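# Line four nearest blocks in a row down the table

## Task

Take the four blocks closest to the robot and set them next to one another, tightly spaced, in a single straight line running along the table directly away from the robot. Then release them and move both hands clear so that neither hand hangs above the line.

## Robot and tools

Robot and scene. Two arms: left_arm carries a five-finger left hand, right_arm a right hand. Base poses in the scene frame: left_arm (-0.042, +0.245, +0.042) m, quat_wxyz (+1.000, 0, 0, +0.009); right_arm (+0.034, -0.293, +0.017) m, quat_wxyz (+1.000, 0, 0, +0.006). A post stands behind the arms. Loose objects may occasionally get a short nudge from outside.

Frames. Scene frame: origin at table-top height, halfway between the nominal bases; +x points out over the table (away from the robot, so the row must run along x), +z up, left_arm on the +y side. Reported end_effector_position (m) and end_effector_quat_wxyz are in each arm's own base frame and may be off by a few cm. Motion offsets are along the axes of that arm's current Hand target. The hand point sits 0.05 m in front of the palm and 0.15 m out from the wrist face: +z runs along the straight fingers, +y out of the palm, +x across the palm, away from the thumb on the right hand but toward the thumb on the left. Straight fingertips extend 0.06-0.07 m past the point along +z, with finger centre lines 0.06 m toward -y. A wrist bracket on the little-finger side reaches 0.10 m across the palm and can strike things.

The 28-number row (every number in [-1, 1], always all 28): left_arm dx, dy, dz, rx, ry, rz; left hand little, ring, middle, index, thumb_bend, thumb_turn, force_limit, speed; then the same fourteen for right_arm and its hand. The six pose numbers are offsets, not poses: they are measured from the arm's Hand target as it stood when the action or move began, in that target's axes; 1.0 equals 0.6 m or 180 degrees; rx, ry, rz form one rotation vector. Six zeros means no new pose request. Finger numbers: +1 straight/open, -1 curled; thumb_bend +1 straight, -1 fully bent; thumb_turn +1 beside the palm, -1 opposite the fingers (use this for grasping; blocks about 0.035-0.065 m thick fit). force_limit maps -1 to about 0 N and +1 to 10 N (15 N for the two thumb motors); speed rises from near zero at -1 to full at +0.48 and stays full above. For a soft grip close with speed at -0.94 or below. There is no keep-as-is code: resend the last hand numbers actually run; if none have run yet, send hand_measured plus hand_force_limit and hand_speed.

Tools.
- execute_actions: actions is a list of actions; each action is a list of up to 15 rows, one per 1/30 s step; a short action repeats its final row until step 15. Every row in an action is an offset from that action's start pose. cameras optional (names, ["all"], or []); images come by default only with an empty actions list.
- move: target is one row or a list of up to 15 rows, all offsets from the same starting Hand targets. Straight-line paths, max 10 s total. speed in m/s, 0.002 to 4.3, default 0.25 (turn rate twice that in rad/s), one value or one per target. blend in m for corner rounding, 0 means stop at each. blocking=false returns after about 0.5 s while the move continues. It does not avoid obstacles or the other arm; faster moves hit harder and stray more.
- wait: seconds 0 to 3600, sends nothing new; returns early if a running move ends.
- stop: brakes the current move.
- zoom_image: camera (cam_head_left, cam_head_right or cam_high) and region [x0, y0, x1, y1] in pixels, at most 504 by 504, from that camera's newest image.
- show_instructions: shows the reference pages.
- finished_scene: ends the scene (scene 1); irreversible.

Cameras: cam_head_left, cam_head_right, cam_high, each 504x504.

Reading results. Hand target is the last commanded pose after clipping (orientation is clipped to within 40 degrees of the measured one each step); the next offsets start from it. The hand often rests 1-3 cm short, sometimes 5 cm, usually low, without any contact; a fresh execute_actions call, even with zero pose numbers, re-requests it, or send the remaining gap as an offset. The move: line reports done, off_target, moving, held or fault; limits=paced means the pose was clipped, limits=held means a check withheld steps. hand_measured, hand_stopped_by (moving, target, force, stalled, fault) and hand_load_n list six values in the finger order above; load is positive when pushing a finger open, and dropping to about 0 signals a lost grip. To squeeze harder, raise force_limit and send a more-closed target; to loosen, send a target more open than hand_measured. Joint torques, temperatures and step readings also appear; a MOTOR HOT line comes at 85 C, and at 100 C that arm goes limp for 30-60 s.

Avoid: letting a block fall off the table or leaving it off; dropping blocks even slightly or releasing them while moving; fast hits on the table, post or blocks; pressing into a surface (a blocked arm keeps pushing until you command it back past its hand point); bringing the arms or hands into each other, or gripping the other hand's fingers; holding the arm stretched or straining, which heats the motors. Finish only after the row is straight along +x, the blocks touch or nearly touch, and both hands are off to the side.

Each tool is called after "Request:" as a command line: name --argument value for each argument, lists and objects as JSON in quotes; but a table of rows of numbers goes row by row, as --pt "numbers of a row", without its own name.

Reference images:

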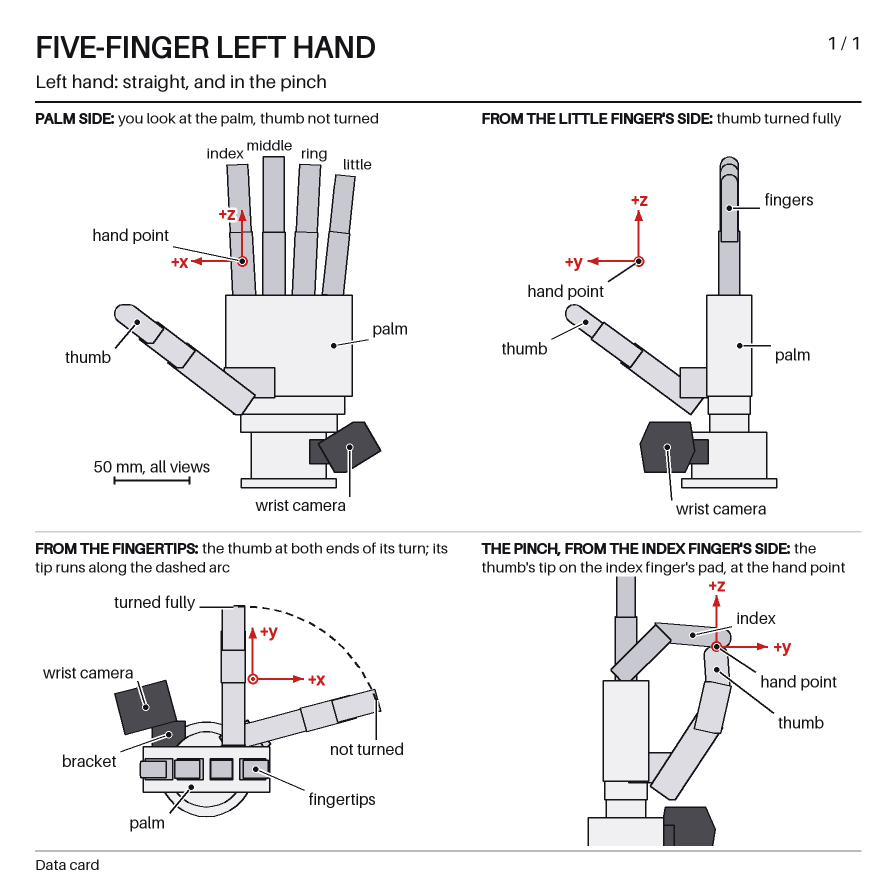

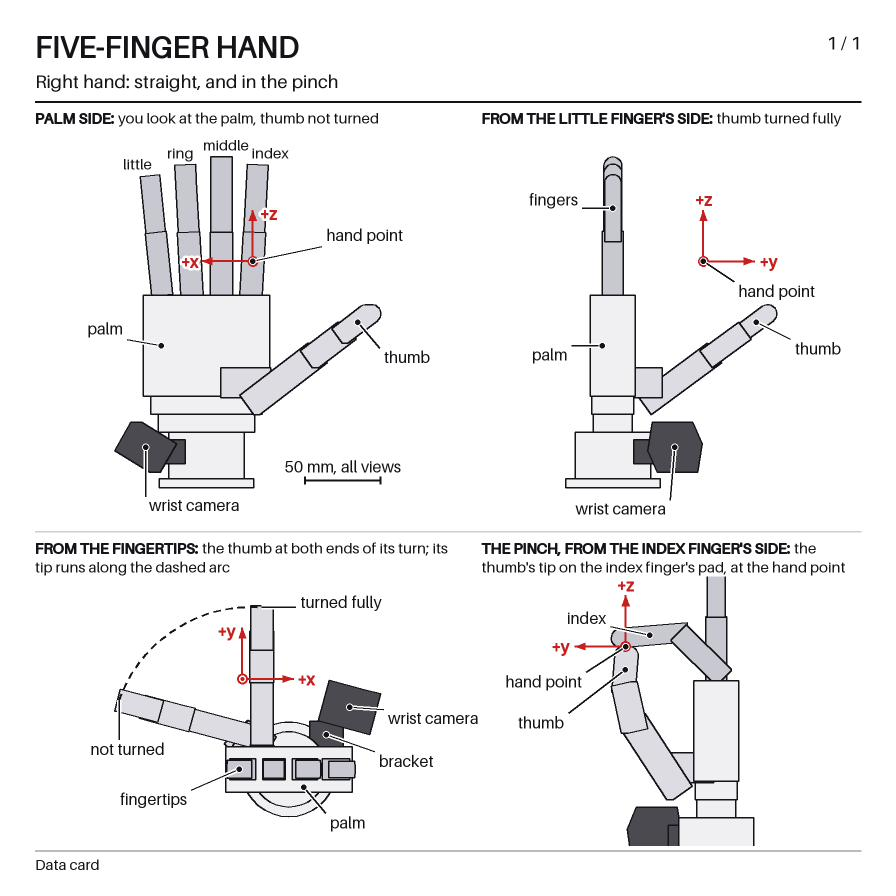

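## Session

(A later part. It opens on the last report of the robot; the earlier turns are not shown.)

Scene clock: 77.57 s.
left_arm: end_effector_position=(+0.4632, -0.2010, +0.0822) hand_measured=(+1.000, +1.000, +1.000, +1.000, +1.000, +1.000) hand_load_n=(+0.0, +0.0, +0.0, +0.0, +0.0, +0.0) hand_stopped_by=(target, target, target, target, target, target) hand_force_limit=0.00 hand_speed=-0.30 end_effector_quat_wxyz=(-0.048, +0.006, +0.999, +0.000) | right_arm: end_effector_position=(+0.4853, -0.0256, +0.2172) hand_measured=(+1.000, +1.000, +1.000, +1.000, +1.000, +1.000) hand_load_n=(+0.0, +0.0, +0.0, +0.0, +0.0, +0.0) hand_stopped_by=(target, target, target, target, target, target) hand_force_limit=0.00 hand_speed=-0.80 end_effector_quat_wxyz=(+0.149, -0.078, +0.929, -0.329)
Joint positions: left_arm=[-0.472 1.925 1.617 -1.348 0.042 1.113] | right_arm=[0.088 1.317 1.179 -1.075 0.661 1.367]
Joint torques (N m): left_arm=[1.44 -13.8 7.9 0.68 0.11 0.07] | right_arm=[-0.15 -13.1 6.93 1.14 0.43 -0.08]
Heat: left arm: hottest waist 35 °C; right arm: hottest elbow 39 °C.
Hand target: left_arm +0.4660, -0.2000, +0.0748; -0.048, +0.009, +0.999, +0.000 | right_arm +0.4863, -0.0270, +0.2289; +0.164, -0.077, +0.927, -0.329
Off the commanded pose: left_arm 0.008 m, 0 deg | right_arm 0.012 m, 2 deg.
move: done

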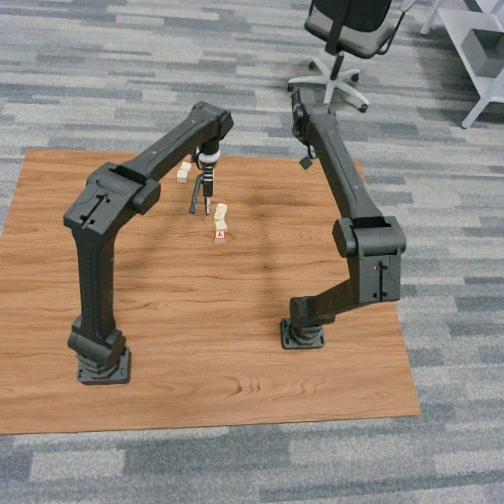

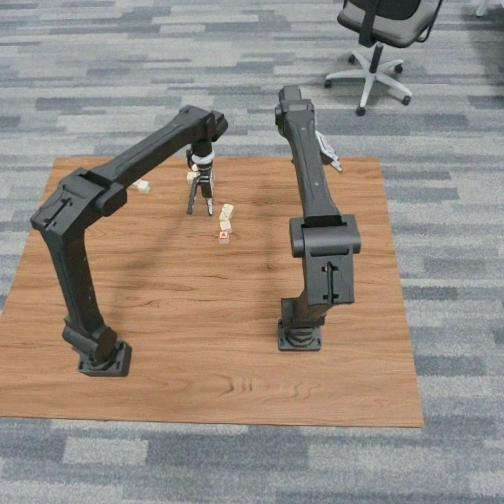

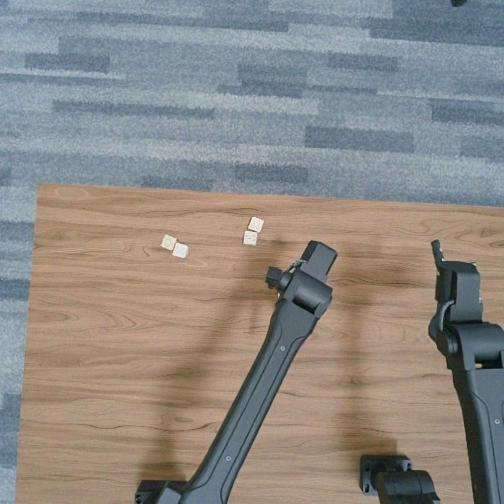

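Request:
move --pt "-0.0056 0 0.059 0 0 0 1 1 1 1 1 1 0 -0.3 0 0 0 0 0 0 1 1 1 1 1 1 0 -0.8" --pt "-0.0056 -0.061 0.059 0 0 0 1 1 1 1 1 1 0 -0.3 0 0 0 0 0 0 1 1 1 1 1 1 0 -0.8" --speed '[0.12, 0.06]' --cameras '["cam_head_left", "cam_head_right"]'

Request:
zoom_image --camera "cam_head_left" --region '[180, 170, 250, 240]'

Request:
zoom_image --camera "cam_head_right" --region '[180, 170, 250, 240]'

Scene clock: 79.83 s.
left_arm: end_effector_position=(+0.4557, -0.2271, +0.0359) hand_measured=(+1.000, +1.000, +1.000, +1.000, +1.000, +1.000) hand_load_n=(+0.0, +0.0, +0.0, +0.0, +0.0, +0.0) hand_stopped_by=(target, target, target, target, target, target) hand_force_limit=0.00 hand_speed=-0.30 end_effector_quat_wxyz=(-0.054, +0.011, +0.998, +0.004) | right_arm: end_effector_position=(+0.4853, -0.0256, +0.2172) hand_measured=(+1.000, +1.000, +1.000, +1.000, +1.000, +1.000) hand_load_n=(-0.5, +0.0, +0.0, +0.0, +0.0, +0.0) hand_stopped_by=(target, target, target, target, target, target) hand_force_limit=0.00 hand_speed=-0.80 end_effector_quat_wxyz=(+0.149, -0.078, +0.929, -0.329)
Joint positions: left_arm=[-0.519 1.992 1.591 -1.268 0.046 1.076] | right_arm=[0.088 1.317 1.179 -1.075 0.661 1.367]
Joint torques (N m): left_arm=[0.97 -14.04 11.15 -0.27 0.2 -0.1] | right_arm=[-0.03 -12.51 7.05 1.32 0.41 -0.06]
Heat: left arm: hottest waist 35 °C; right arm: hottest elbow 39 °C.
Hand target: left_arm +0.4652, -0.2368, +0.0393; -0.048, +0.009, +0.999, +0.000 | right_arm +0.4863, -0.0270, +0.2289; +0.164, -0.077, +0.927, -0.329
Off the commanded pose: left_arm 0.014 m, 1 deg | right_arm 0.012 m, 2 deg.
move: off_target (left_arm)

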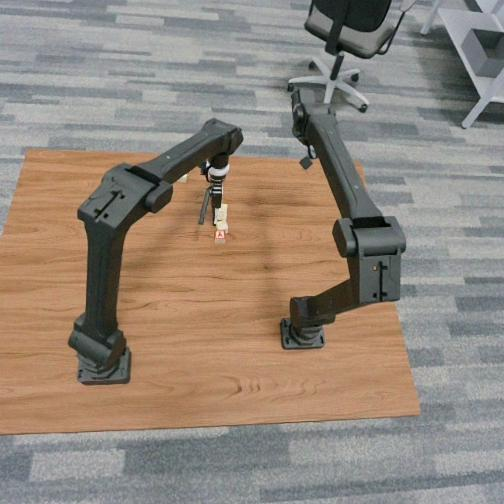

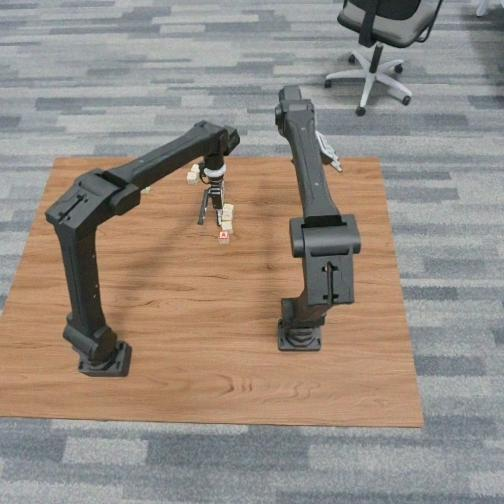

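Scaled by 7.200 from the camera's image (finer frame: 720x720).

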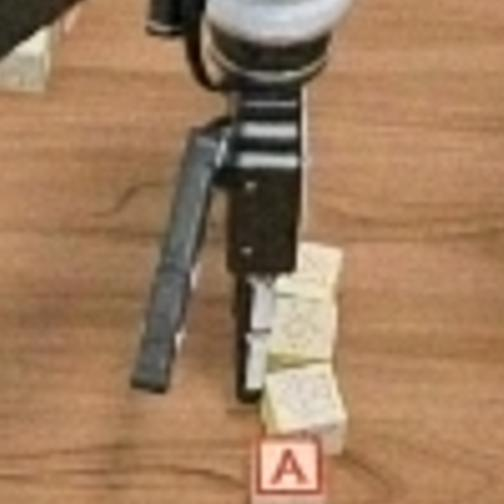

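Scaled by 7.200 from the camera's image (finer frame: 720x720).

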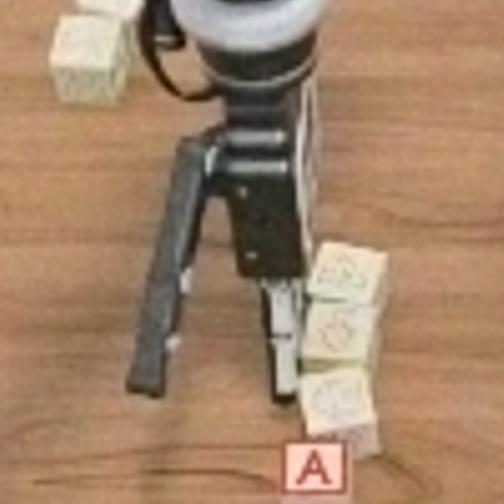

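Request:
move --pt "0.0012 0.0667 0 0 0 0 1 1 1 1 1 1 0 -0.3 0 0 0 0 0 0 1 1 1 1 1 1 0 -0.8" --pt "0.1368 0.0642 0.0131 0 0 0 1 1 1 1 1 1 0 -0.3 0 0 0 0 0 0 1 1 1 1 1 1 0 -0.8" --pt "0.1357 -0.0004 0.0131 0 0 0 1 1 1 1 1 1 0 -0.3 0 0 0 0 0 0 1 1 1 1 1 1 0 -0.8" --speed '[0.12, 0.15, 0.06]' --blend '[0.01, 0.0, 0.0]' --cameras '["cam_head_left", "cam_head_right"]'

Request:
zoom_image --camera "cam_head_left" --region '[180, 170, 250, 240]'

Request:
zoom_image --camera "cam_head_right" --region '[180, 190, 250, 260]'

Scene clock: 82.80 s.
left_arm: end_effector_position=(+0.3733, -0.2237, +0.0355) hand_measured=(+1.000, +1.000, +1.000, +1.000, +1.000, +1.000) hand_load_n=(+0.5, +0.0, +0.0, +0.0, +0.0, +0.0) hand_stopped_by=(target, target, target, target, target, target) hand_force_limit=0.00 hand_speed=-0.30 end_effector_quat_wxyz=(-0.055, +0.010, +0.998, +0.005) | right_arm: end_effector_position=(+0.4853, -0.0256, +0.2172) hand_measured=(+1.000, +1.000, +1.000, +1.000, +1.000, +1.000) hand_load_n=(+0.0, +0.0, +0.0, +0.0, -0.5, +0.0) hand_stopped_by=(target, target, target, target, target, target) hand_force_limit=0.00 hand_speed=-0.80 end_effector_quat_wxyz=(+0.149, -0.078, +0.929, -0.329)
Joint positions: left_arm=[-0.594 1.826 1.331 -1.174 0.052 1] | right_arm=[0.088 1.317 1.179 -1.075 0.661 1.367]
Joint torques (N m): left_arm=[0.73 -11.69 10.73 -0.12 0.21 -0.09] | right_arm=[-0.38 -13.51 6.98 1.17 0.45 -0.1]
Heat: left arm: hottest waist 35 °C; right arm: hottest elbow 39 °C.
Hand target: left_arm +0.3833, -0.2354, +0.0392; -0.049, +0.009, +0.999, +0.000 | right_arm +0.4863, -0.0270, +0.2289; +0.164, -0.077, +0.927, -0.329
Off the commanded pose: left_arm 0.016 m, 1 deg | right_arm 0.012 m, 2 deg.
move: off_target (left_arm)

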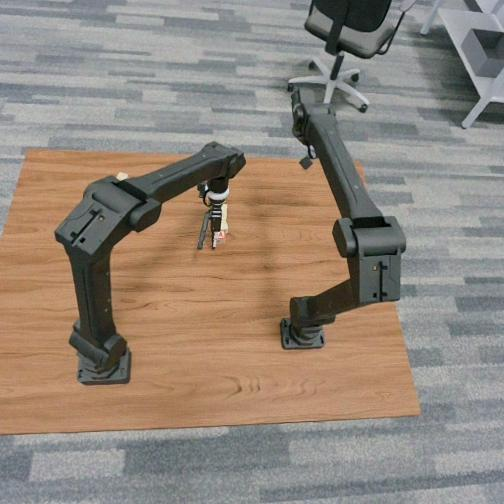

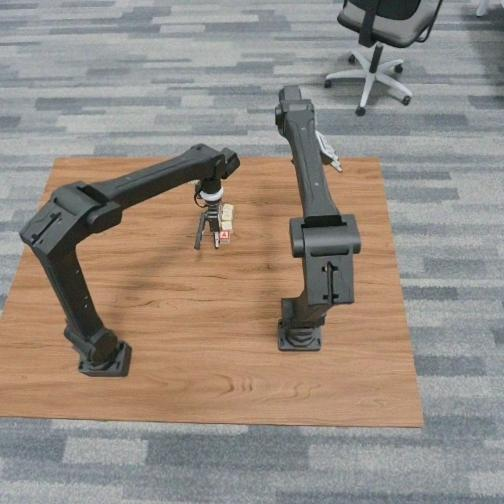

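Scaled by 7.200 from the camera's image (finer frame: 720x720).

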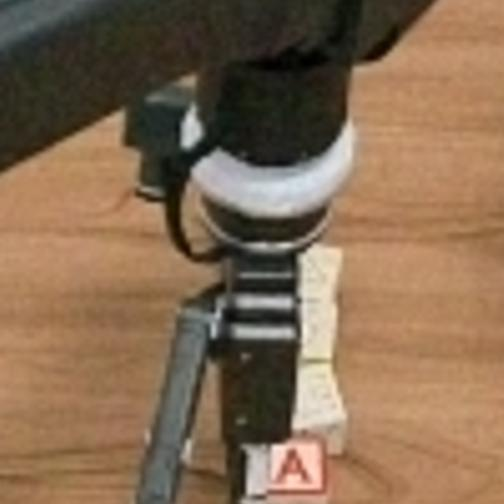

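Scaled by 7.200 from the camera's image (finer frame: 720x720).

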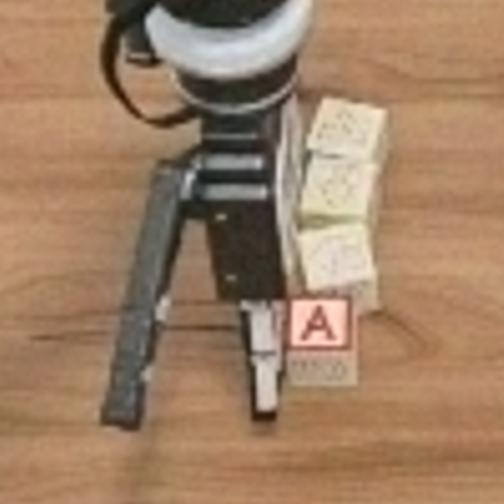

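Request:
move --pt "0 0.04 0 0 0 0 1 1 1 1 1 1 0 -0.3 0 0 0 0 0 0 1 1 1 1 1 1 0 -0.8" --pt "0.01 0.20 -0.16 0 0 0 1 1 1 1 1 1 0 -0.3 0 0 0 0 0 0 1 1 1 1 1 1 0 -0.8" --speed '[0.12, 0.25]' --blend '[0.01, 0]' --cameras '["all"]'

Request:
zoom_image --camera "cam_high" --region '[250, 265, 350, 365]'

Scene clock: 84.47 s.
left_arm: end_effector_position=(+0.3815, -0.1128, +0.1291) hand_measured=(+1.000, +1.000, +1.000, +1.000, +1.000, +1.000) hand_load_n=(+0.0, +0.5, +0.0, +0.0, +0.0, +0.0) hand_stopped_by=(target, target, target, target, target, target) hand_force_limit=0.00 hand_speed=-0.30 end_effector_quat_wxyz=(-0.053, +0.004, +0.999, +0.002) | right_arm: end_effector_position=(+0.4853, -0.0256, +0.2172) hand_measured=(+1.000, +1.000, +1.000, +1.000, +1.000, +1.000) hand_load_n=(+0.0, +0.0, +0.0, +0.0, +0.0, +0.0) hand_stopped_by=(target, target, target, target, target, target) hand_force_limit=0.00 hand_speed=-0.80 end_effector_quat_wxyz=(+0.149, -0.078, +0.929, -0.329)
Joint positions: left_arm=[-0.382 1.62 1.32 -1.37 0.036 1.198] | right_arm=[0.088 1.317 1.179 -1.075 0.661 1.367]
Joint torques (N m): left_arm=[1.2 -10.17 10.26 -0.35 0.05 0.08] | right_arm=[0.09 -13.27 7.01 1.44 0.42 -0.08]
Heat: left arm: hottest waist 35 °C; right arm: hottest elbow 39 °C.
Hand target: left_arm +0.3889, -0.1154, +0.1353; -0.049, +0.009, +0.999, +0.000 | right_arm +0.4863, -0.0270, +0.2289; +0.164, -0.077, +0.927, -0.329
Off the commanded pose: left_arm 0.010 m, 1 deg | right_arm 0.012 m, 2 deg.
move: done

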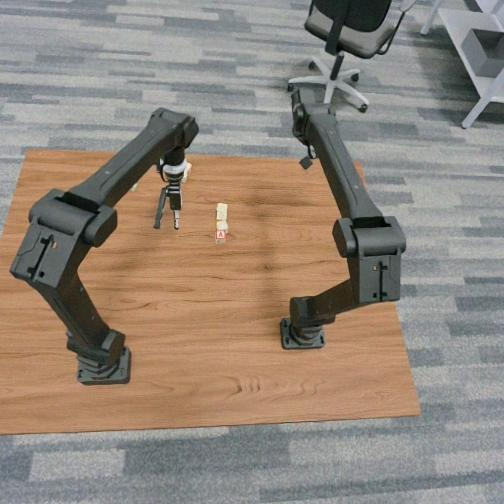

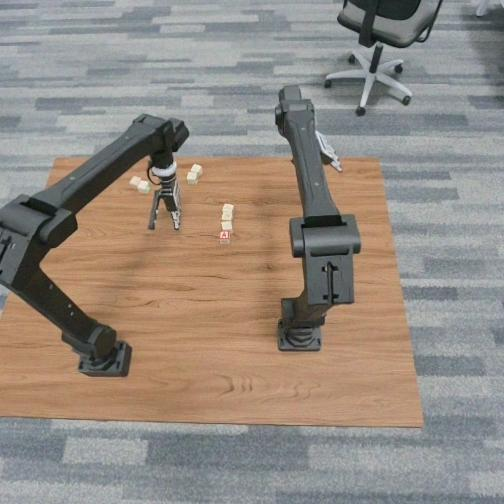

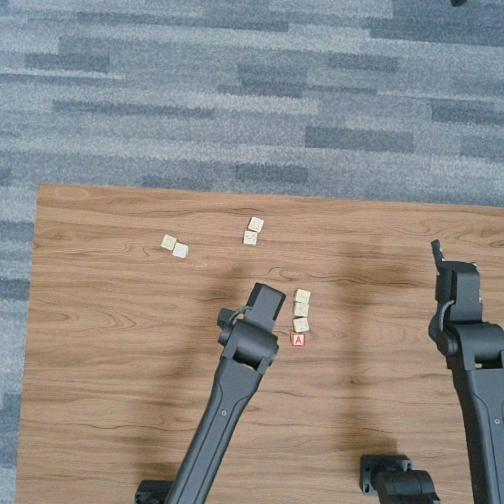

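Scaled by 5.040 from the camera's image (finer frame: 720x720).

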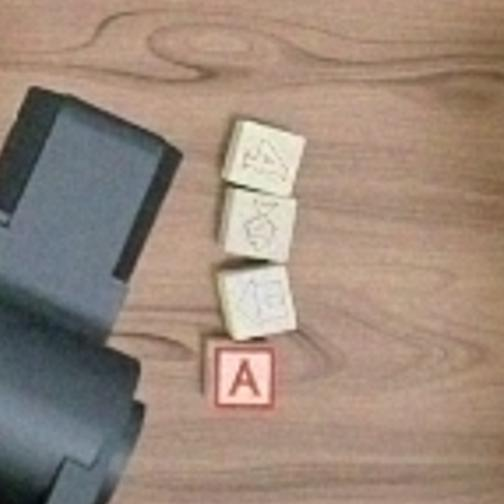

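Request:
move --pt "-0.165 -0.3372 -0.057 0.0237 -0.0242 -0.499 1 1 1 1 1 1 0 -0.3 0 0 0 0 0 0 1 1 1 1 1 1 0 -0.8" --pt "-0.1843 -0.3372 0.144 0.0237 -0.0242 -0.499 1 1 1 1 1 1 0 -0.3 0 0 0 0 0 0 1 1 1 1 1 1 0 -0.8" --speed '[0.25, 0.12]' --cameras '["cam_head_left", "cam_head_right"]'

Request:
zoom_image --camera "cam_head_left" --region '[180, 170, 250, 240]'

Request:
zoom_image --camera "cam_head_right" --region '[180, 170, 250, 240]'

Scene clock: 90.87 s.
left_arm: end_effector_position=(+0.4881, -0.3140, +0.0479) hand_measured=(+1.000, +1.000, +1.000, +1.000, +1.000, +1.000) hand_load_n=(+0.0, +0.0, +0.0, +0.0, +0.0, +0.0) hand_stopped_by=(target, target, target, target, target, target) hand_force_limit=0.00 hand_speed=-0.30 end_effector_quat_wxyz=(+0.001, +0.700, -0.714, +0.001) | right_arm: end_effector_position=(+0.4853, -0.0256, +0.2172) hand_measured=(+1.000, +1.000, +1.000, +1.000, +1.000, +1.000) hand_load_n=(+0.0, +0.0, +0.0, +0.0, +0.0, -0.5) hand_stopped_by=(target, target, target, target, target, target) hand_force_limit=0.00 hand_speed=-0.80 end_effector_quat_wxyz=(+0.149, -0.078, +0.929, -0.329)
Joint positions: left_arm=[-0.476 2.045 1.725 -1.249 0.003 -0.457] | right_arm=[0.088 1.317 1.179 -1.075 0.661 1.367]
Joint torques (N m): left_arm=[0.5 -15.38 8.18 0.9 -0.03 -0.09] | right_arm=[-0.26 -13.22 7.01 1.46 0.43 -0.07]
Heat: left arm: hottest waist 35 °C; right arm: hottest elbow 39 °C.
Hand target: left_arm +0.4869, -0.3196, +0.0389; +0.000, +0.700, -0.714, +0.000 | right_arm +0.4863, -0.0270, +0.2289; +0.164, -0.077, +0.927, -0.329
Off the commanded pose: left_arm 0.011 m, 0 deg | right_arm 0.012 m, 2 deg.
move: off_target (left_arm)

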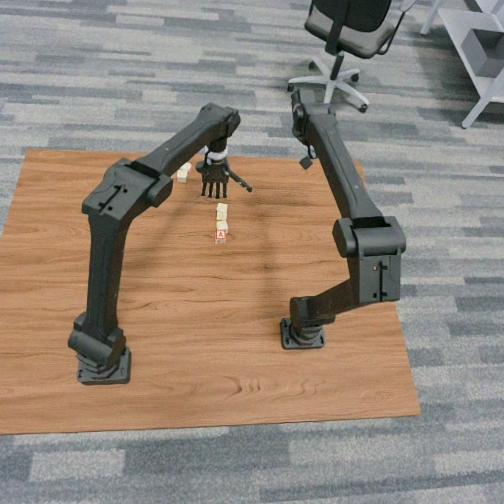

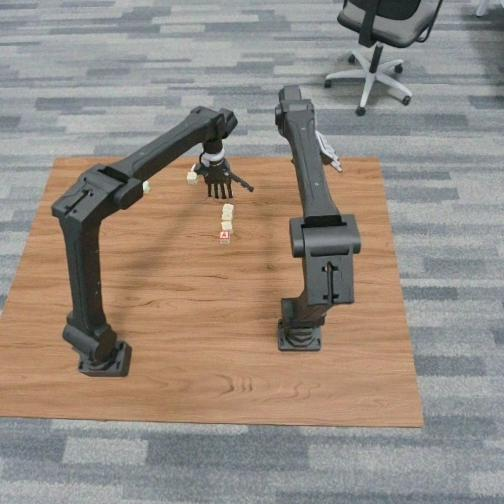

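Scaled by 7.200 from the camera's image (finer frame: 720x720).

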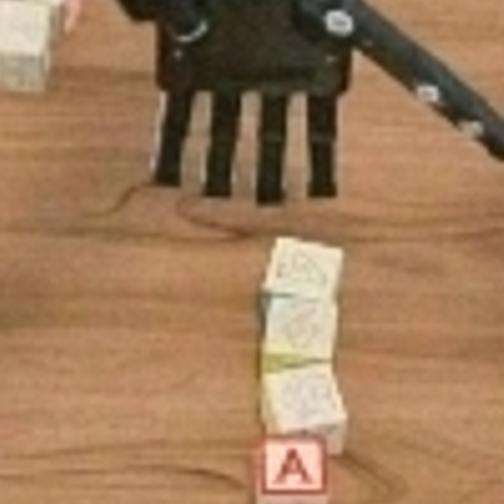

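Scaled by 7.200 from the camera's image (finer frame: 720x720).

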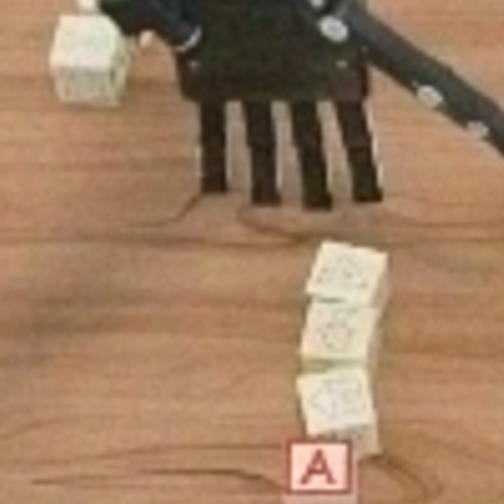

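Request:
move --pt "0 0.01 0.008 0 0 0 1 1 1 1 1 1 0 -0.3 0 0 0 0 0 0 1 1 1 1 1 1 0 -0.8" --pt "0 0.0567 0.002 0 0 0 1 1 1 1 1 1 0 -0.3 0 0 0 0 0 0 1 1 1 1 1 1 0 -0.8" --speed '[0.08, 0.05]' --cameras '["cam_head_left", "cam_head_right"]'

Request:
zoom_image --camera "cam_head_left" --region '[180, 180, 250, 250]'

Request:
zoom_image --camera "cam_head_right" --region '[180, 180, 250, 250]'

Scene clock: 92.60 s.
left_arm: end_effector_position=(+0.4546, -0.3135, +0.0373) hand_measured=(+1.000, +1.000, +1.000, +1.000, +1.000, +1.000) hand_load_n=(-0.5, +0.0, +0.0, +0.0, +0.0, +0.0) hand_stopped_by=(target, target, target, target, target, target) hand_force_limit=0.00 hand_speed=-0.30 end_effector_quat_wxyz=(+0.003, +0.700, -0.714, -0.006) | right_arm: end_effector_position=(+0.4853, -0.0256, +0.2172) hand_measured=(+1.000, +1.000, +1.000, +1.000, +1.000, +1.000) hand_load_n=(+0.0, +0.0, +0.0, +0.0, +0.0, -0.5) hand_stopped_by=(target, target, target, target, target, target) hand_force_limit=0.00 hand_speed=-0.80 end_effector_quat_wxyz=(+0.149, -0.078, +0.929, -0.329)
Joint positions: left_arm=[-0.502 1.99 1.604 -1.198 0.003 -0.483] | right_arm=[0.088 1.317 1.179 -1.075 0.661 1.367]
Joint torques (N m): left_arm=[0.56 -15.74 7.58 0.87 -0.01 -0.08] | right_arm=[-0.09 -13.33 7.02 1.26 0.42 -0.08]
Heat: left arm: hottest waist 35 °C; right arm: hottest elbow 39 °C.
Hand target: left_arm +0.4531, -0.3189, +0.0378; +0.000, +0.700, -0.714, +0.000 | right_arm +0.4863, -0.0270, +0.2289; +0.164, -0.077, +0.927, -0.329
Off the commanded pose: left_arm 0.006 m, 1 deg | right_arm 0.012 m, 2 deg.
move: done

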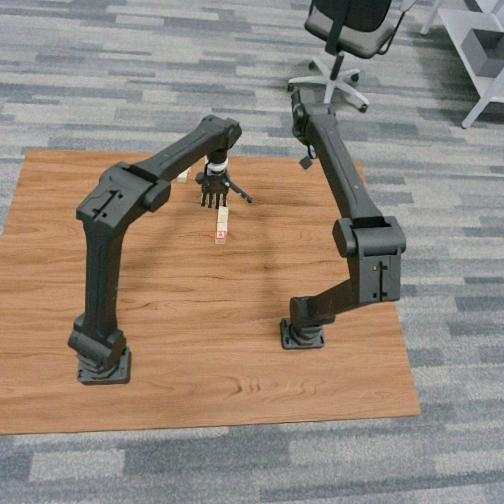

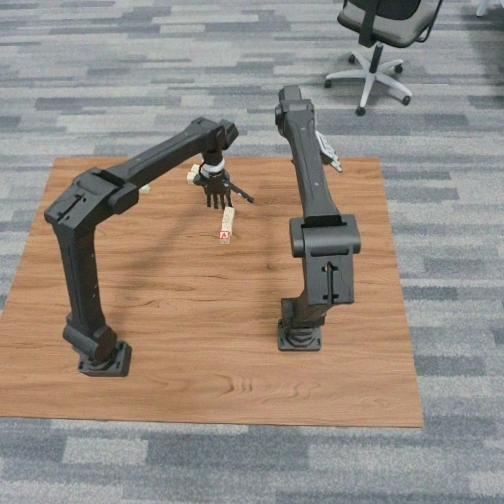

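Scaled by 7.200 from the camera's image (finer frame: 720x720).

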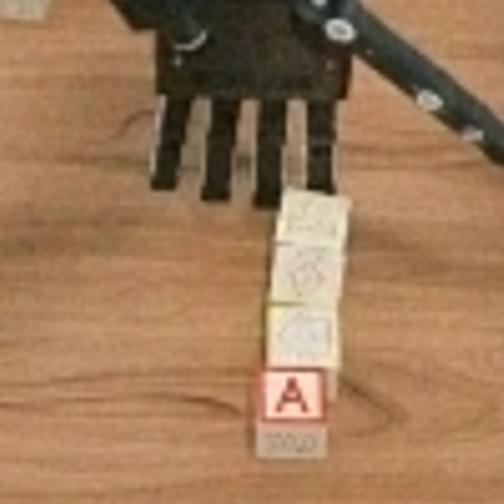

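Scaled by 7.200 from the camera's image (finer frame: 720x720).

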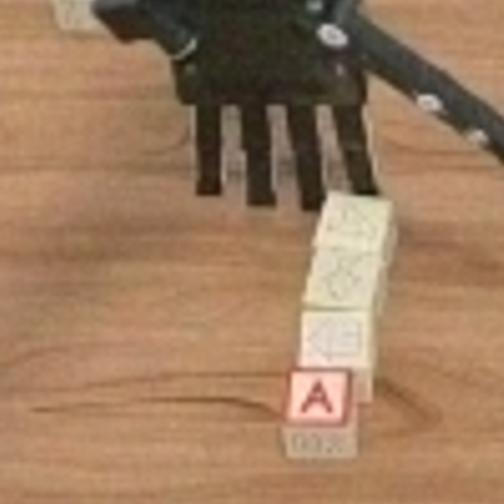

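Request:
move --pt "-0.001 -0.05 0 0 0 0 1 1 1 1 1 1 0 -0.3 0 0 0 0 0 0 1 1 1 1 1 1 0 -0.8" --pt "-0.001 -0.05 -0.183 0 0 0 1 1 1 1 1 1 0 -0.3 0 0 0 0 0 0 1 1 1 1 1 1 0 -0.8" --pt "-0.30 0.0358 -0.185 -0.0237 0.0242 0.499 1 1 1 1 1 1 0 -0.3 0 0 0 0 0 0 1 1 1 1 1 1 0 -0.8" --speed '[0.12, 0.2, 0.25]' --blend '[0.01, 0.02, 0]' --cameras '["all"]'

Request:
zoom_image --camera "cam_high" --region '[250, 265, 350, 365]'

Scene clock: 97.87 s.
left_arm: end_effector_position=(+0.4330, -0.1437, +0.1481) hand_measured=(+1.000, +1.000, +1.000, +1.000, +1.000, +1.000) hand_load_n=(+0.0, +0.0, +0.0, -0.5, +0.0, +0.0) hand_stopped_by=(target, target, target, target, target, target) hand_force_limit=0.00 hand_speed=-0.30 end_effector_quat_wxyz=(-0.053, +0.009, +0.999, +0.002) | right_arm: end_effector_position=(+0.4853, -0.0256, +0.2172) hand_measured=(+1.000, +1.000, +1.000, +1.000, +1.000, +1.000) hand_load_n=(+0.0, +0.0, +0.0, +0.0, +0.0, +0.0) hand_stopped_by=(target, target, target, target, target, target) hand_force_limit=0.00 hand_speed=-0.80 end_effector_quat_wxyz=(+0.149, -0.078, +0.929, -0.329)
Joint positions: left_arm=[-0.401 1.757 1.549 -1.463 0.037 1.19] | right_arm=[0.088 1.317 1.179 -1.075 0.661 1.367]
Joint torques (N m): left_arm=[1.96 -13.51 7.91 0.49 0.02 0.09] | right_arm=[0.15 -13.68 7.12 1.25 0.43 -0.1]
Heat: left arm: hottest waist 35 °C; right arm: hottest elbow 39 °C.
Hand target: left_arm +0.4351, -0.1386, +0.1488; -0.048, +0.009, +0.999, +0.000 | right_arm +0.4863, -0.0270, +0.2289; +0.164, -0.077, +0.927, -0.329
Off the commanded pose: left_arm 0.006 m, 1 deg | right_arm 0.012 m, 2 deg.
move: done

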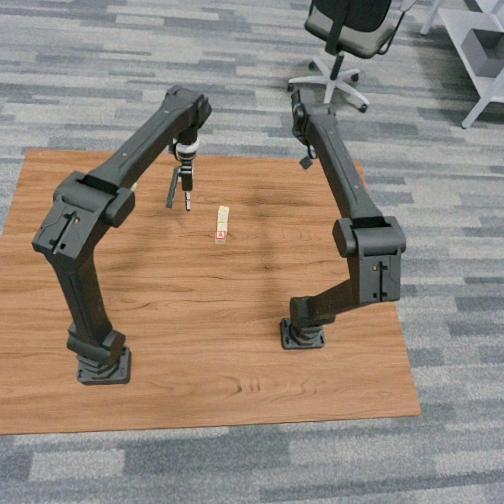

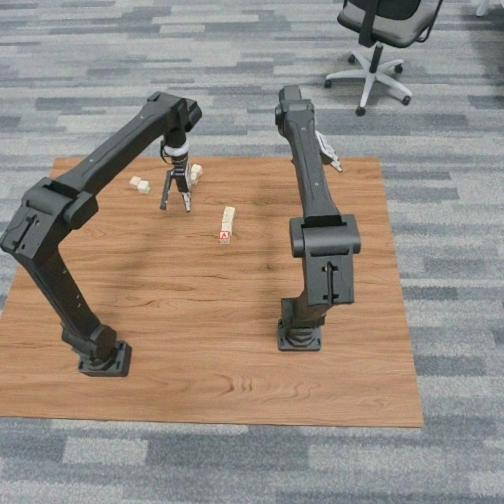

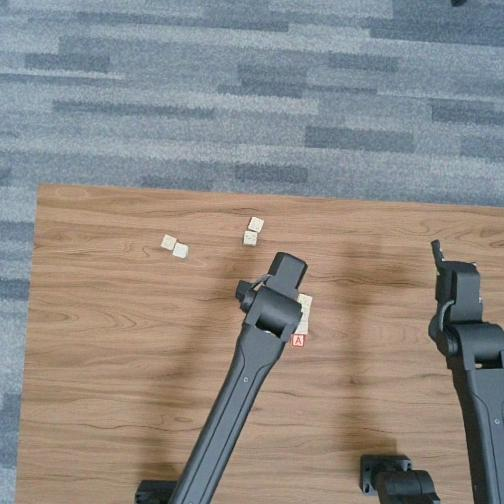

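Scaled by 5.040 from the camera's image (finer frame: 720x720).

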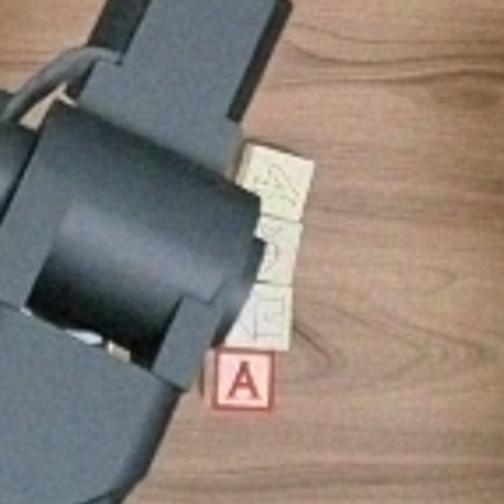

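Request:
move --pt "-0.0312 -0.1103 0.1125 0 0 0 1 1 1 1 1 1 0 -0.3 0 0 0 0 0 0 1 1 1 1 1 1 0 -0.8" --pt "-0.0378 -0.1103 0.1815 0 0 0 1 1 1 1 1 1 0 -0.3 0 0 0 0 0 0 1 1 1 1 1 1 0 -0.8" --pt "-0.039 -0.1787 0.1815 0 0 0 1 1 1 1 1 1 0 -0.3 0 0 0 0 0 0 1 1 1 1 1 1 0 -0.8" --speed '[0.2, 0.12, 0.05]' --blend '[0.02, 0, 0]' --cameras '["cam_head_left", "cam_head_right"]'

Request:
zoom_image --camera "cam_head_right" --region '[180, 180, 250, 250]'

Scene clock: 101.27 s.
left_arm: end_effector_position=(+0.4382, -0.2355, +0.0359) hand_measured=(+1.000, +1.000, +1.000, +1.000, +1.000, +1.000) hand_load_n=(+0.5, +0.0, +0.0, +0.0, +0.0, +0.0) hand_stopped_by=(target, target, target, target, target, target) hand_force_limit=0.00 hand_speed=-0.30 end_effector_quat_wxyz=(-0.051, +0.010, +0.999, +0.003) | right_arm: end_effector_position=(+0.4853, -0.0256, +0.2172) hand_measured=(+1.000, +1.000, +1.000, +1.000, +1.000, +1.000) hand_load_n=(+0.0, +0.0, -0.5, +0.0, +0.0, +0.0) hand_stopped_by=(target, target, target, target, target, target) hand_force_limit=0.00 hand_speed=-0.80 end_effector_quat_wxyz=(+0.149, -0.078, +0.929, -0.329)
Joint positions: left_arm=[-0.547 1.962 1.543 -1.243 0.048 1.046] | right_arm=[0.088 1.317 1.179 -1.075 0.661 1.367]
Joint torques (N m): left_arm=[0.56 -13.33 11.07 -0.36 0.22 -0.11] | right_arm=[-0.03 -13.1 6.95 1.21 0.42 -0.09]
Heat: left arm: hottest waist 35 °C; right arm: hottest elbow 39 °C.
Hand target: left_arm +0.4459, -0.2461, +0.0381; -0.048, +0.009, +0.999, +0.000 | right_arm +0.4863, -0.0270, +0.2289; +0.164, -0.077, +0.927, -0.329
Off the commanded pose: left_arm 0.013 m, 0 deg | right_arm 0.012 m, 2 deg.
move: off_target (left_arm)

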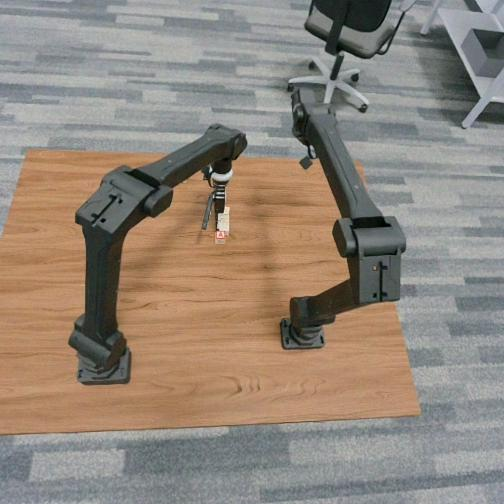

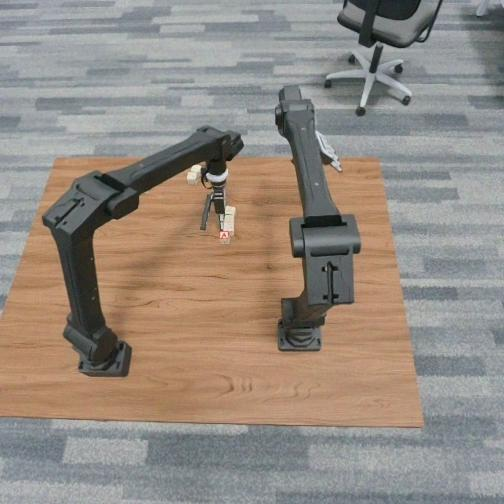

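Scaled by 7.200 from the camera's image (finer frame: 720x720).

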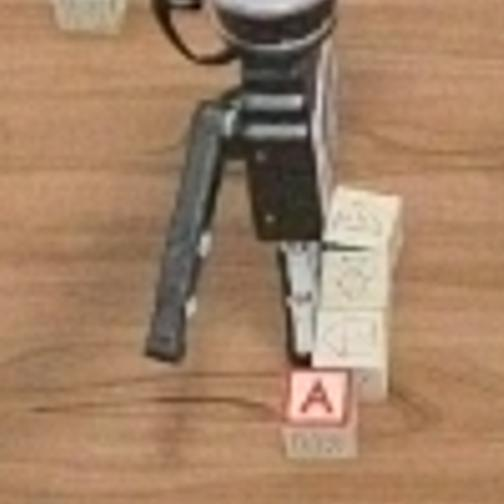

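Request:
move --pt "0.0012 0.0683 0 0 0 0 1 1 1 1 1 1 0 -0.3 0 0 0 0 0 0 1 1 1 1 1 1 0 -0.8" --pt "0.1023 0.0665 0.009 0 0 0 1 1 1 1 1 1 0 -0.3 0 0 0 0 0 0 1 1 1 1 1 1 0 -0.8" --pt "0.1012 -0.0028 0.009 0 0 0 1 1 1 1 1 1 0 -0.3 0 0 0 0 0 0 1 1 1 1 1 1 0 -0.8" --speed '[0.12, 0.15, 0.05]' --blend '[0.01, 0.0, 0.0]' --cameras '["cam_head_left", "cam_head_right"]'

Request:
zoom_image --camera "cam_head_right" --region '[180, 180, 250, 250]'

Scene clock: 104.17 s.
left_arm: end_effector_position=(+0.3765, -0.2349, +0.0355) hand_measured=(+1.000, +1.000, +1.000, +1.000, +1.000, +1.000) hand_load_n=(+0.0, +0.0, +0.0, +0.0, +0.0, +0.0) hand_stopped_by=(target, target, target, target, target, target) hand_force_limit=0.00 hand_speed=-0.30 end_effector_quat_wxyz=(-0.053, +0.009, +0.999, +0.004) | right_arm: end_effector_position=(+0.4853, -0.0256, +0.2172) hand_measured=(+1.000, +1.000, +1.000, +1.000, +1.000, +1.000) hand_load_n=(+0.0, +0.0, -0.5, +0.0, +0.0, -0.5) hand_stopped_by=(target, target, target, target, target, target) hand_force_limit=0.00 hand_speed=-0.80 end_effector_quat_wxyz=(+0.149, -0.078, +0.929, -0.329)
Joint positions: left_arm=[-0.608 1.843 1.357 -1.177 0.053 0.984] | right_arm=[0.088 1.317 1.179 -1.075 0.661 1.367]
Joint torques (N m): left_arm=[0.67 -11.75 10.73 -0.21 0.22 -0.1] | right_arm=[-0.15 -13.57 6.99 1.33 0.47 -0.1]
Heat: left arm: hottest waist 35 °C; right arm: hottest elbow 39 °C.
Hand target: left_arm +0.3850, -0.2468, +0.0387; -0.048, +0.009, +0.999, +0.000 | right_arm +0.4863, -0.0270, +0.2289; +0.164, -0.077, +0.927, -0.329
Off the commanded pose: left_arm 0.015 m, 1 deg | right_arm 0.012 m, 2 deg.
move: off_target (left_arm)

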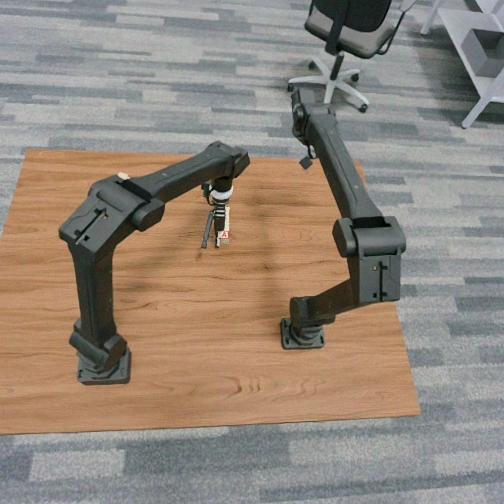

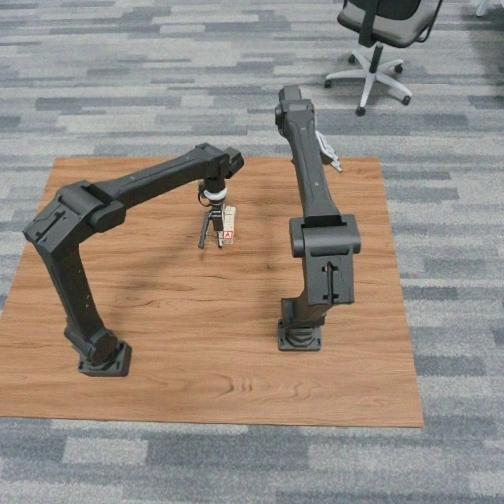

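Scaled by 7.200 from the camera's image (finer frame: 720x720).

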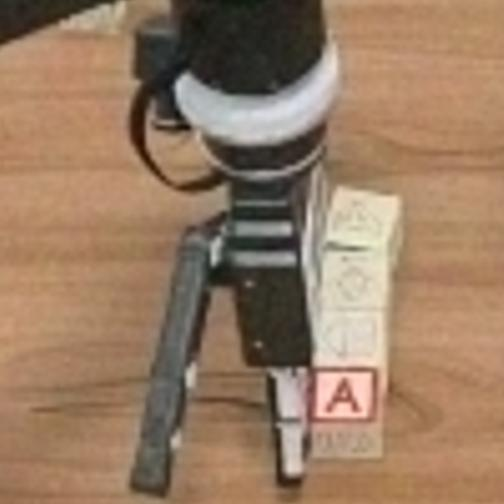

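Request:
move --pt "0.0015 0.0833 0 0 0 0 1 1 1 1 1 1 0 -0.3 0 0 0 0 0 0 1 1 1 1 1 1 0 -0.8" --pt "0.0192 0.0833 -0.1827 0 0 0 1 1 1 1 1 1 0 -0.3 0 0 0 0 0 0 1 1 1 1 1 1 0 -0.8" --pt "-0.154 -0.1373 -0.2012 0.0237 -0.0242 -0.499 1 1 1 1 1 1 0 -0.3 0 0 0 0 0 0 1 1 1 1 1 1 0 -0.8" --pt "-0.1727 -0.1373 -0.0085 0.0237 -0.0242 -0.499 1 1 1 1 1 1 0 -0.3 0 0 0 0 0 0 1 1 1 1 1 1 0 -0.8" --speed '[0.12, 0.2, 0.25, 0.12]' --blend '[0.01, 0.02, 0, 0]' --cameras '["cam_head_left", "cam_head_right"]'

Request:
zoom_image --camera "cam_head_left" --region '[180, 170, 250, 240]'

Request:
zoom_image --camera "cam_head_right" --region '[180, 170, 250, 240]'

Scene clock: 110.97 s.
left_arm: end_effector_position=(+0.4833, -0.3330, +0.0430) hand_measured=(+1.000, +1.000, +1.000, +1.000, +1.000, +1.000) hand_load_n=(+0.0, +0.0, +0.0, +0.0, +0.0, +0.0) hand_stopped_by=(target, target, target, target, target, target) hand_force_limit=0.00 hand_speed=-0.30 end_effector_quat_wxyz=(+0.001, +0.695, -0.719, +0.001) | right_arm: end_effector_position=(+0.4853, -0.0256, +0.2172) hand_measured=(+1.000, +1.000, +1.000, +1.000, +1.000, +1.000) hand_load_n=(+0.0, +0.0, +0.0, -0.5, +0.0, +0.0) hand_stopped_by=(target, target, target, target, target, target) hand_force_limit=0.00 hand_speed=-0.80 end_effector_quat_wxyz=(+0.149, -0.078, +0.929, -0.329)
Joint positions: left_arm=[-0.508 2.064 1.742 -1.247 0.003 -0.473] | right_arm=[0.088 1.317 1.179 -1.075 0.661 1.367]
Joint torques (N m): left_arm=[1.61 -15.62 8.16 0.88 -0.04 -0.09] | right_arm=[-0.09 -13.27 6.89 1.28 0.45 -0.07]
Heat: left arm: hottest waist 35 °C; right arm: hottest elbow 39 °C.
Hand target: left_arm +0.4871, -0.3308, +0.0338; +0.000, +0.700, -0.714, +0.000 | right_arm +0.4863, -0.0270, +0.2289; +0.164, -0.077, +0.927, -0.329
Off the commanded pose: left_arm 0.010 m, 1 deg | right_arm 0.012 m, 2 deg.
move: done

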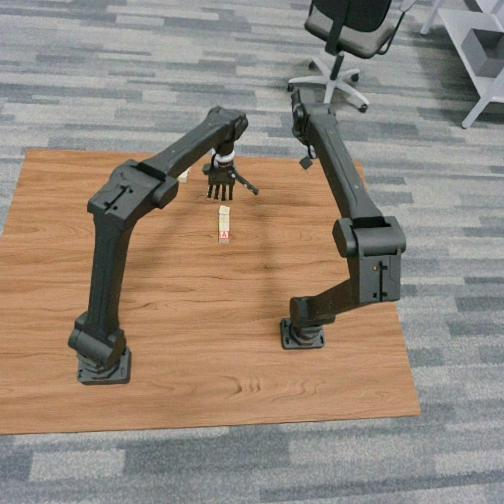

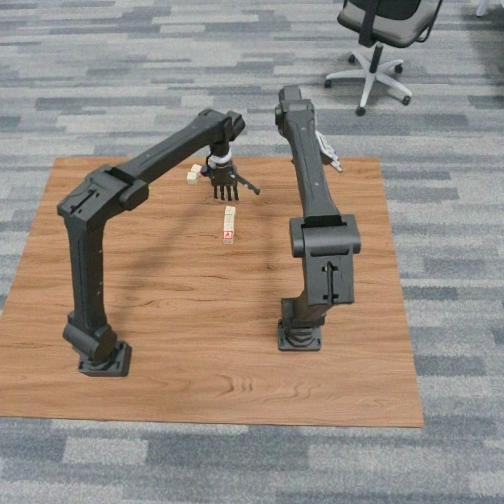

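Scaled by 7.200 from the camera's image (finer frame: 720x720).

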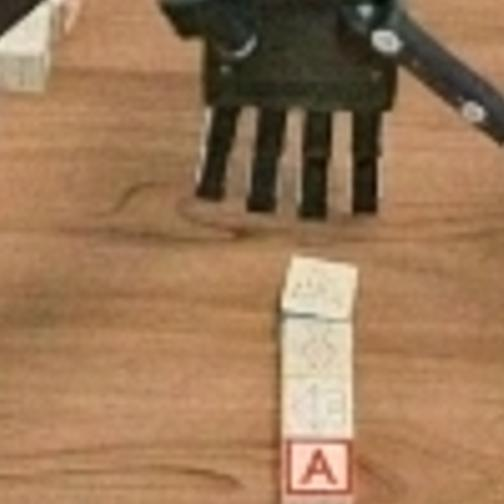

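Scaled by 7.200 from the camera's image (finer frame: 720x720).

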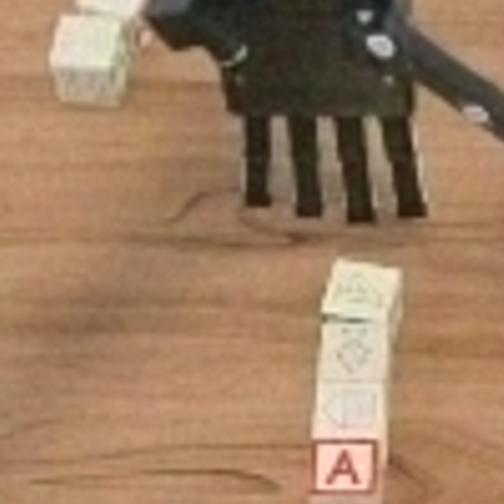

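Request:
move --pt "0 0.02 0.01 0 0 0 1 1 1 1 1 1 0 -0.3 0 0 0 0 0 0 1 1 1 1 1 1 0 -0.8" --pt "0 0.065 0.002 0 0 0 1 1 1 1 1 1 0 -0.3 0 0 0 0 0 0 1 1 1 1 1 1 0 -0.8" --speed '[0.08, 0.05]' --cameras '["cam_head_left", "cam_head_right"]'

Request:
zoom_image --camera "cam_head_left" --region '[180, 180, 250, 250]'

Request:
zoom_image --camera "cam_head_right" --region '[180, 180, 250, 250]'

Scene clock: 112.67 s.
left_arm: end_effector_position=(+0.4496, -0.3247, +0.0310) hand_measured=(+1.000, +1.000, +1.000, +1.000, +1.000, +1.000) hand_load_n=(+0.0, +0.0, +0.0, +0.0, +0.0, +0.0) hand_stopped_by=(target, target, target, target, target, target) hand_force_limit=0.00 hand_speed=-0.30 end_effector_quat_wxyz=(+0.003, +0.700, -0.714, -0.007) | right_arm: end_effector_position=(+0.4853, -0.0256, +0.2172) hand_measured=(+1.000, +1.000, +1.000, +1.000, +1.000, +1.000) hand_load_n=(+0.0, +0.0, +0.0, +0.0, +0.0, +0.0) hand_stopped_by=(target, target, target, target, target, target) hand_force_limit=0.00 hand_speed=-0.80 end_effector_quat_wxyz=(+0.149, -0.078, +0.929, -0.329)
Joint positions: left_arm=[-0.522 2.001 1.604 -1.189 0.003 -0.503] | right_arm=[0.088 1.317 1.179 -1.075 0.661 1.367]
Joint torques (N m): left_arm=[0.56 -16.26 7.56 0.84 0 -0.1] | right_arm=[-0.09 -13.45 7.08 1.33 0.44 -0.09]
Heat: left arm: hottest waist 35 °C; right arm: hottest elbow 39 °C.
Hand target: left_arm +0.4481, -0.3302, +0.0326; +0.000, +0.700, -0.714, +0.000 | right_arm +0.4863, -0.0270, +0.2289; +0.164, -0.077, +0.927, -0.329
Off the commanded pose: left_arm 0.006 m, 1 deg | right_arm 0.012 m, 2 deg.
move: done

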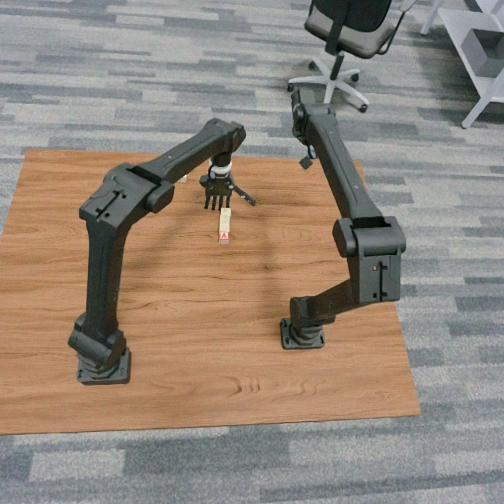

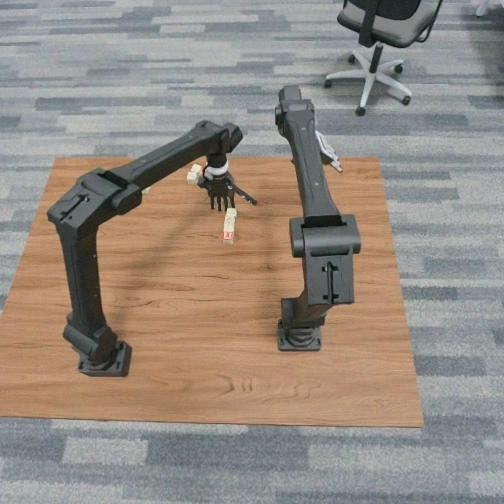

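Scaled by 7.200 from the camera's image (finer frame: 720x720).

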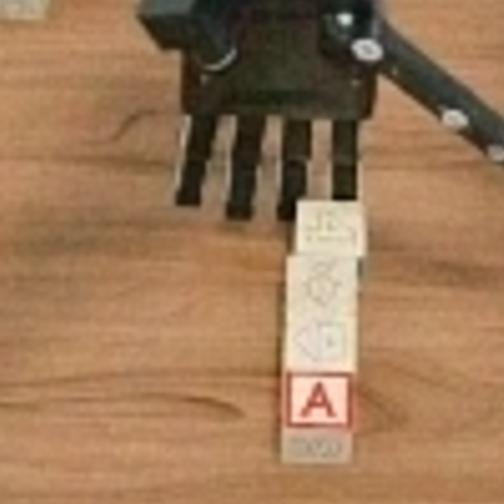

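Scaled by 7.200 from the camera's image (finer frame: 720x720).

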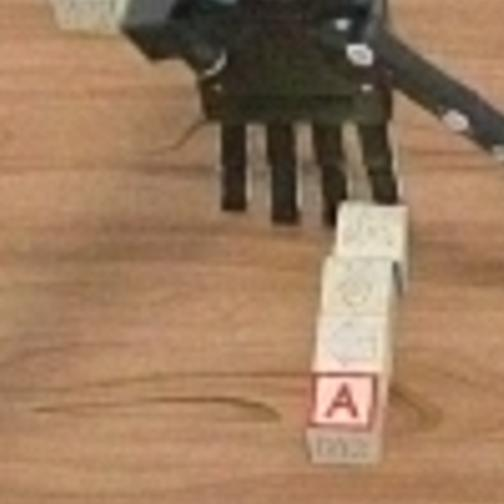

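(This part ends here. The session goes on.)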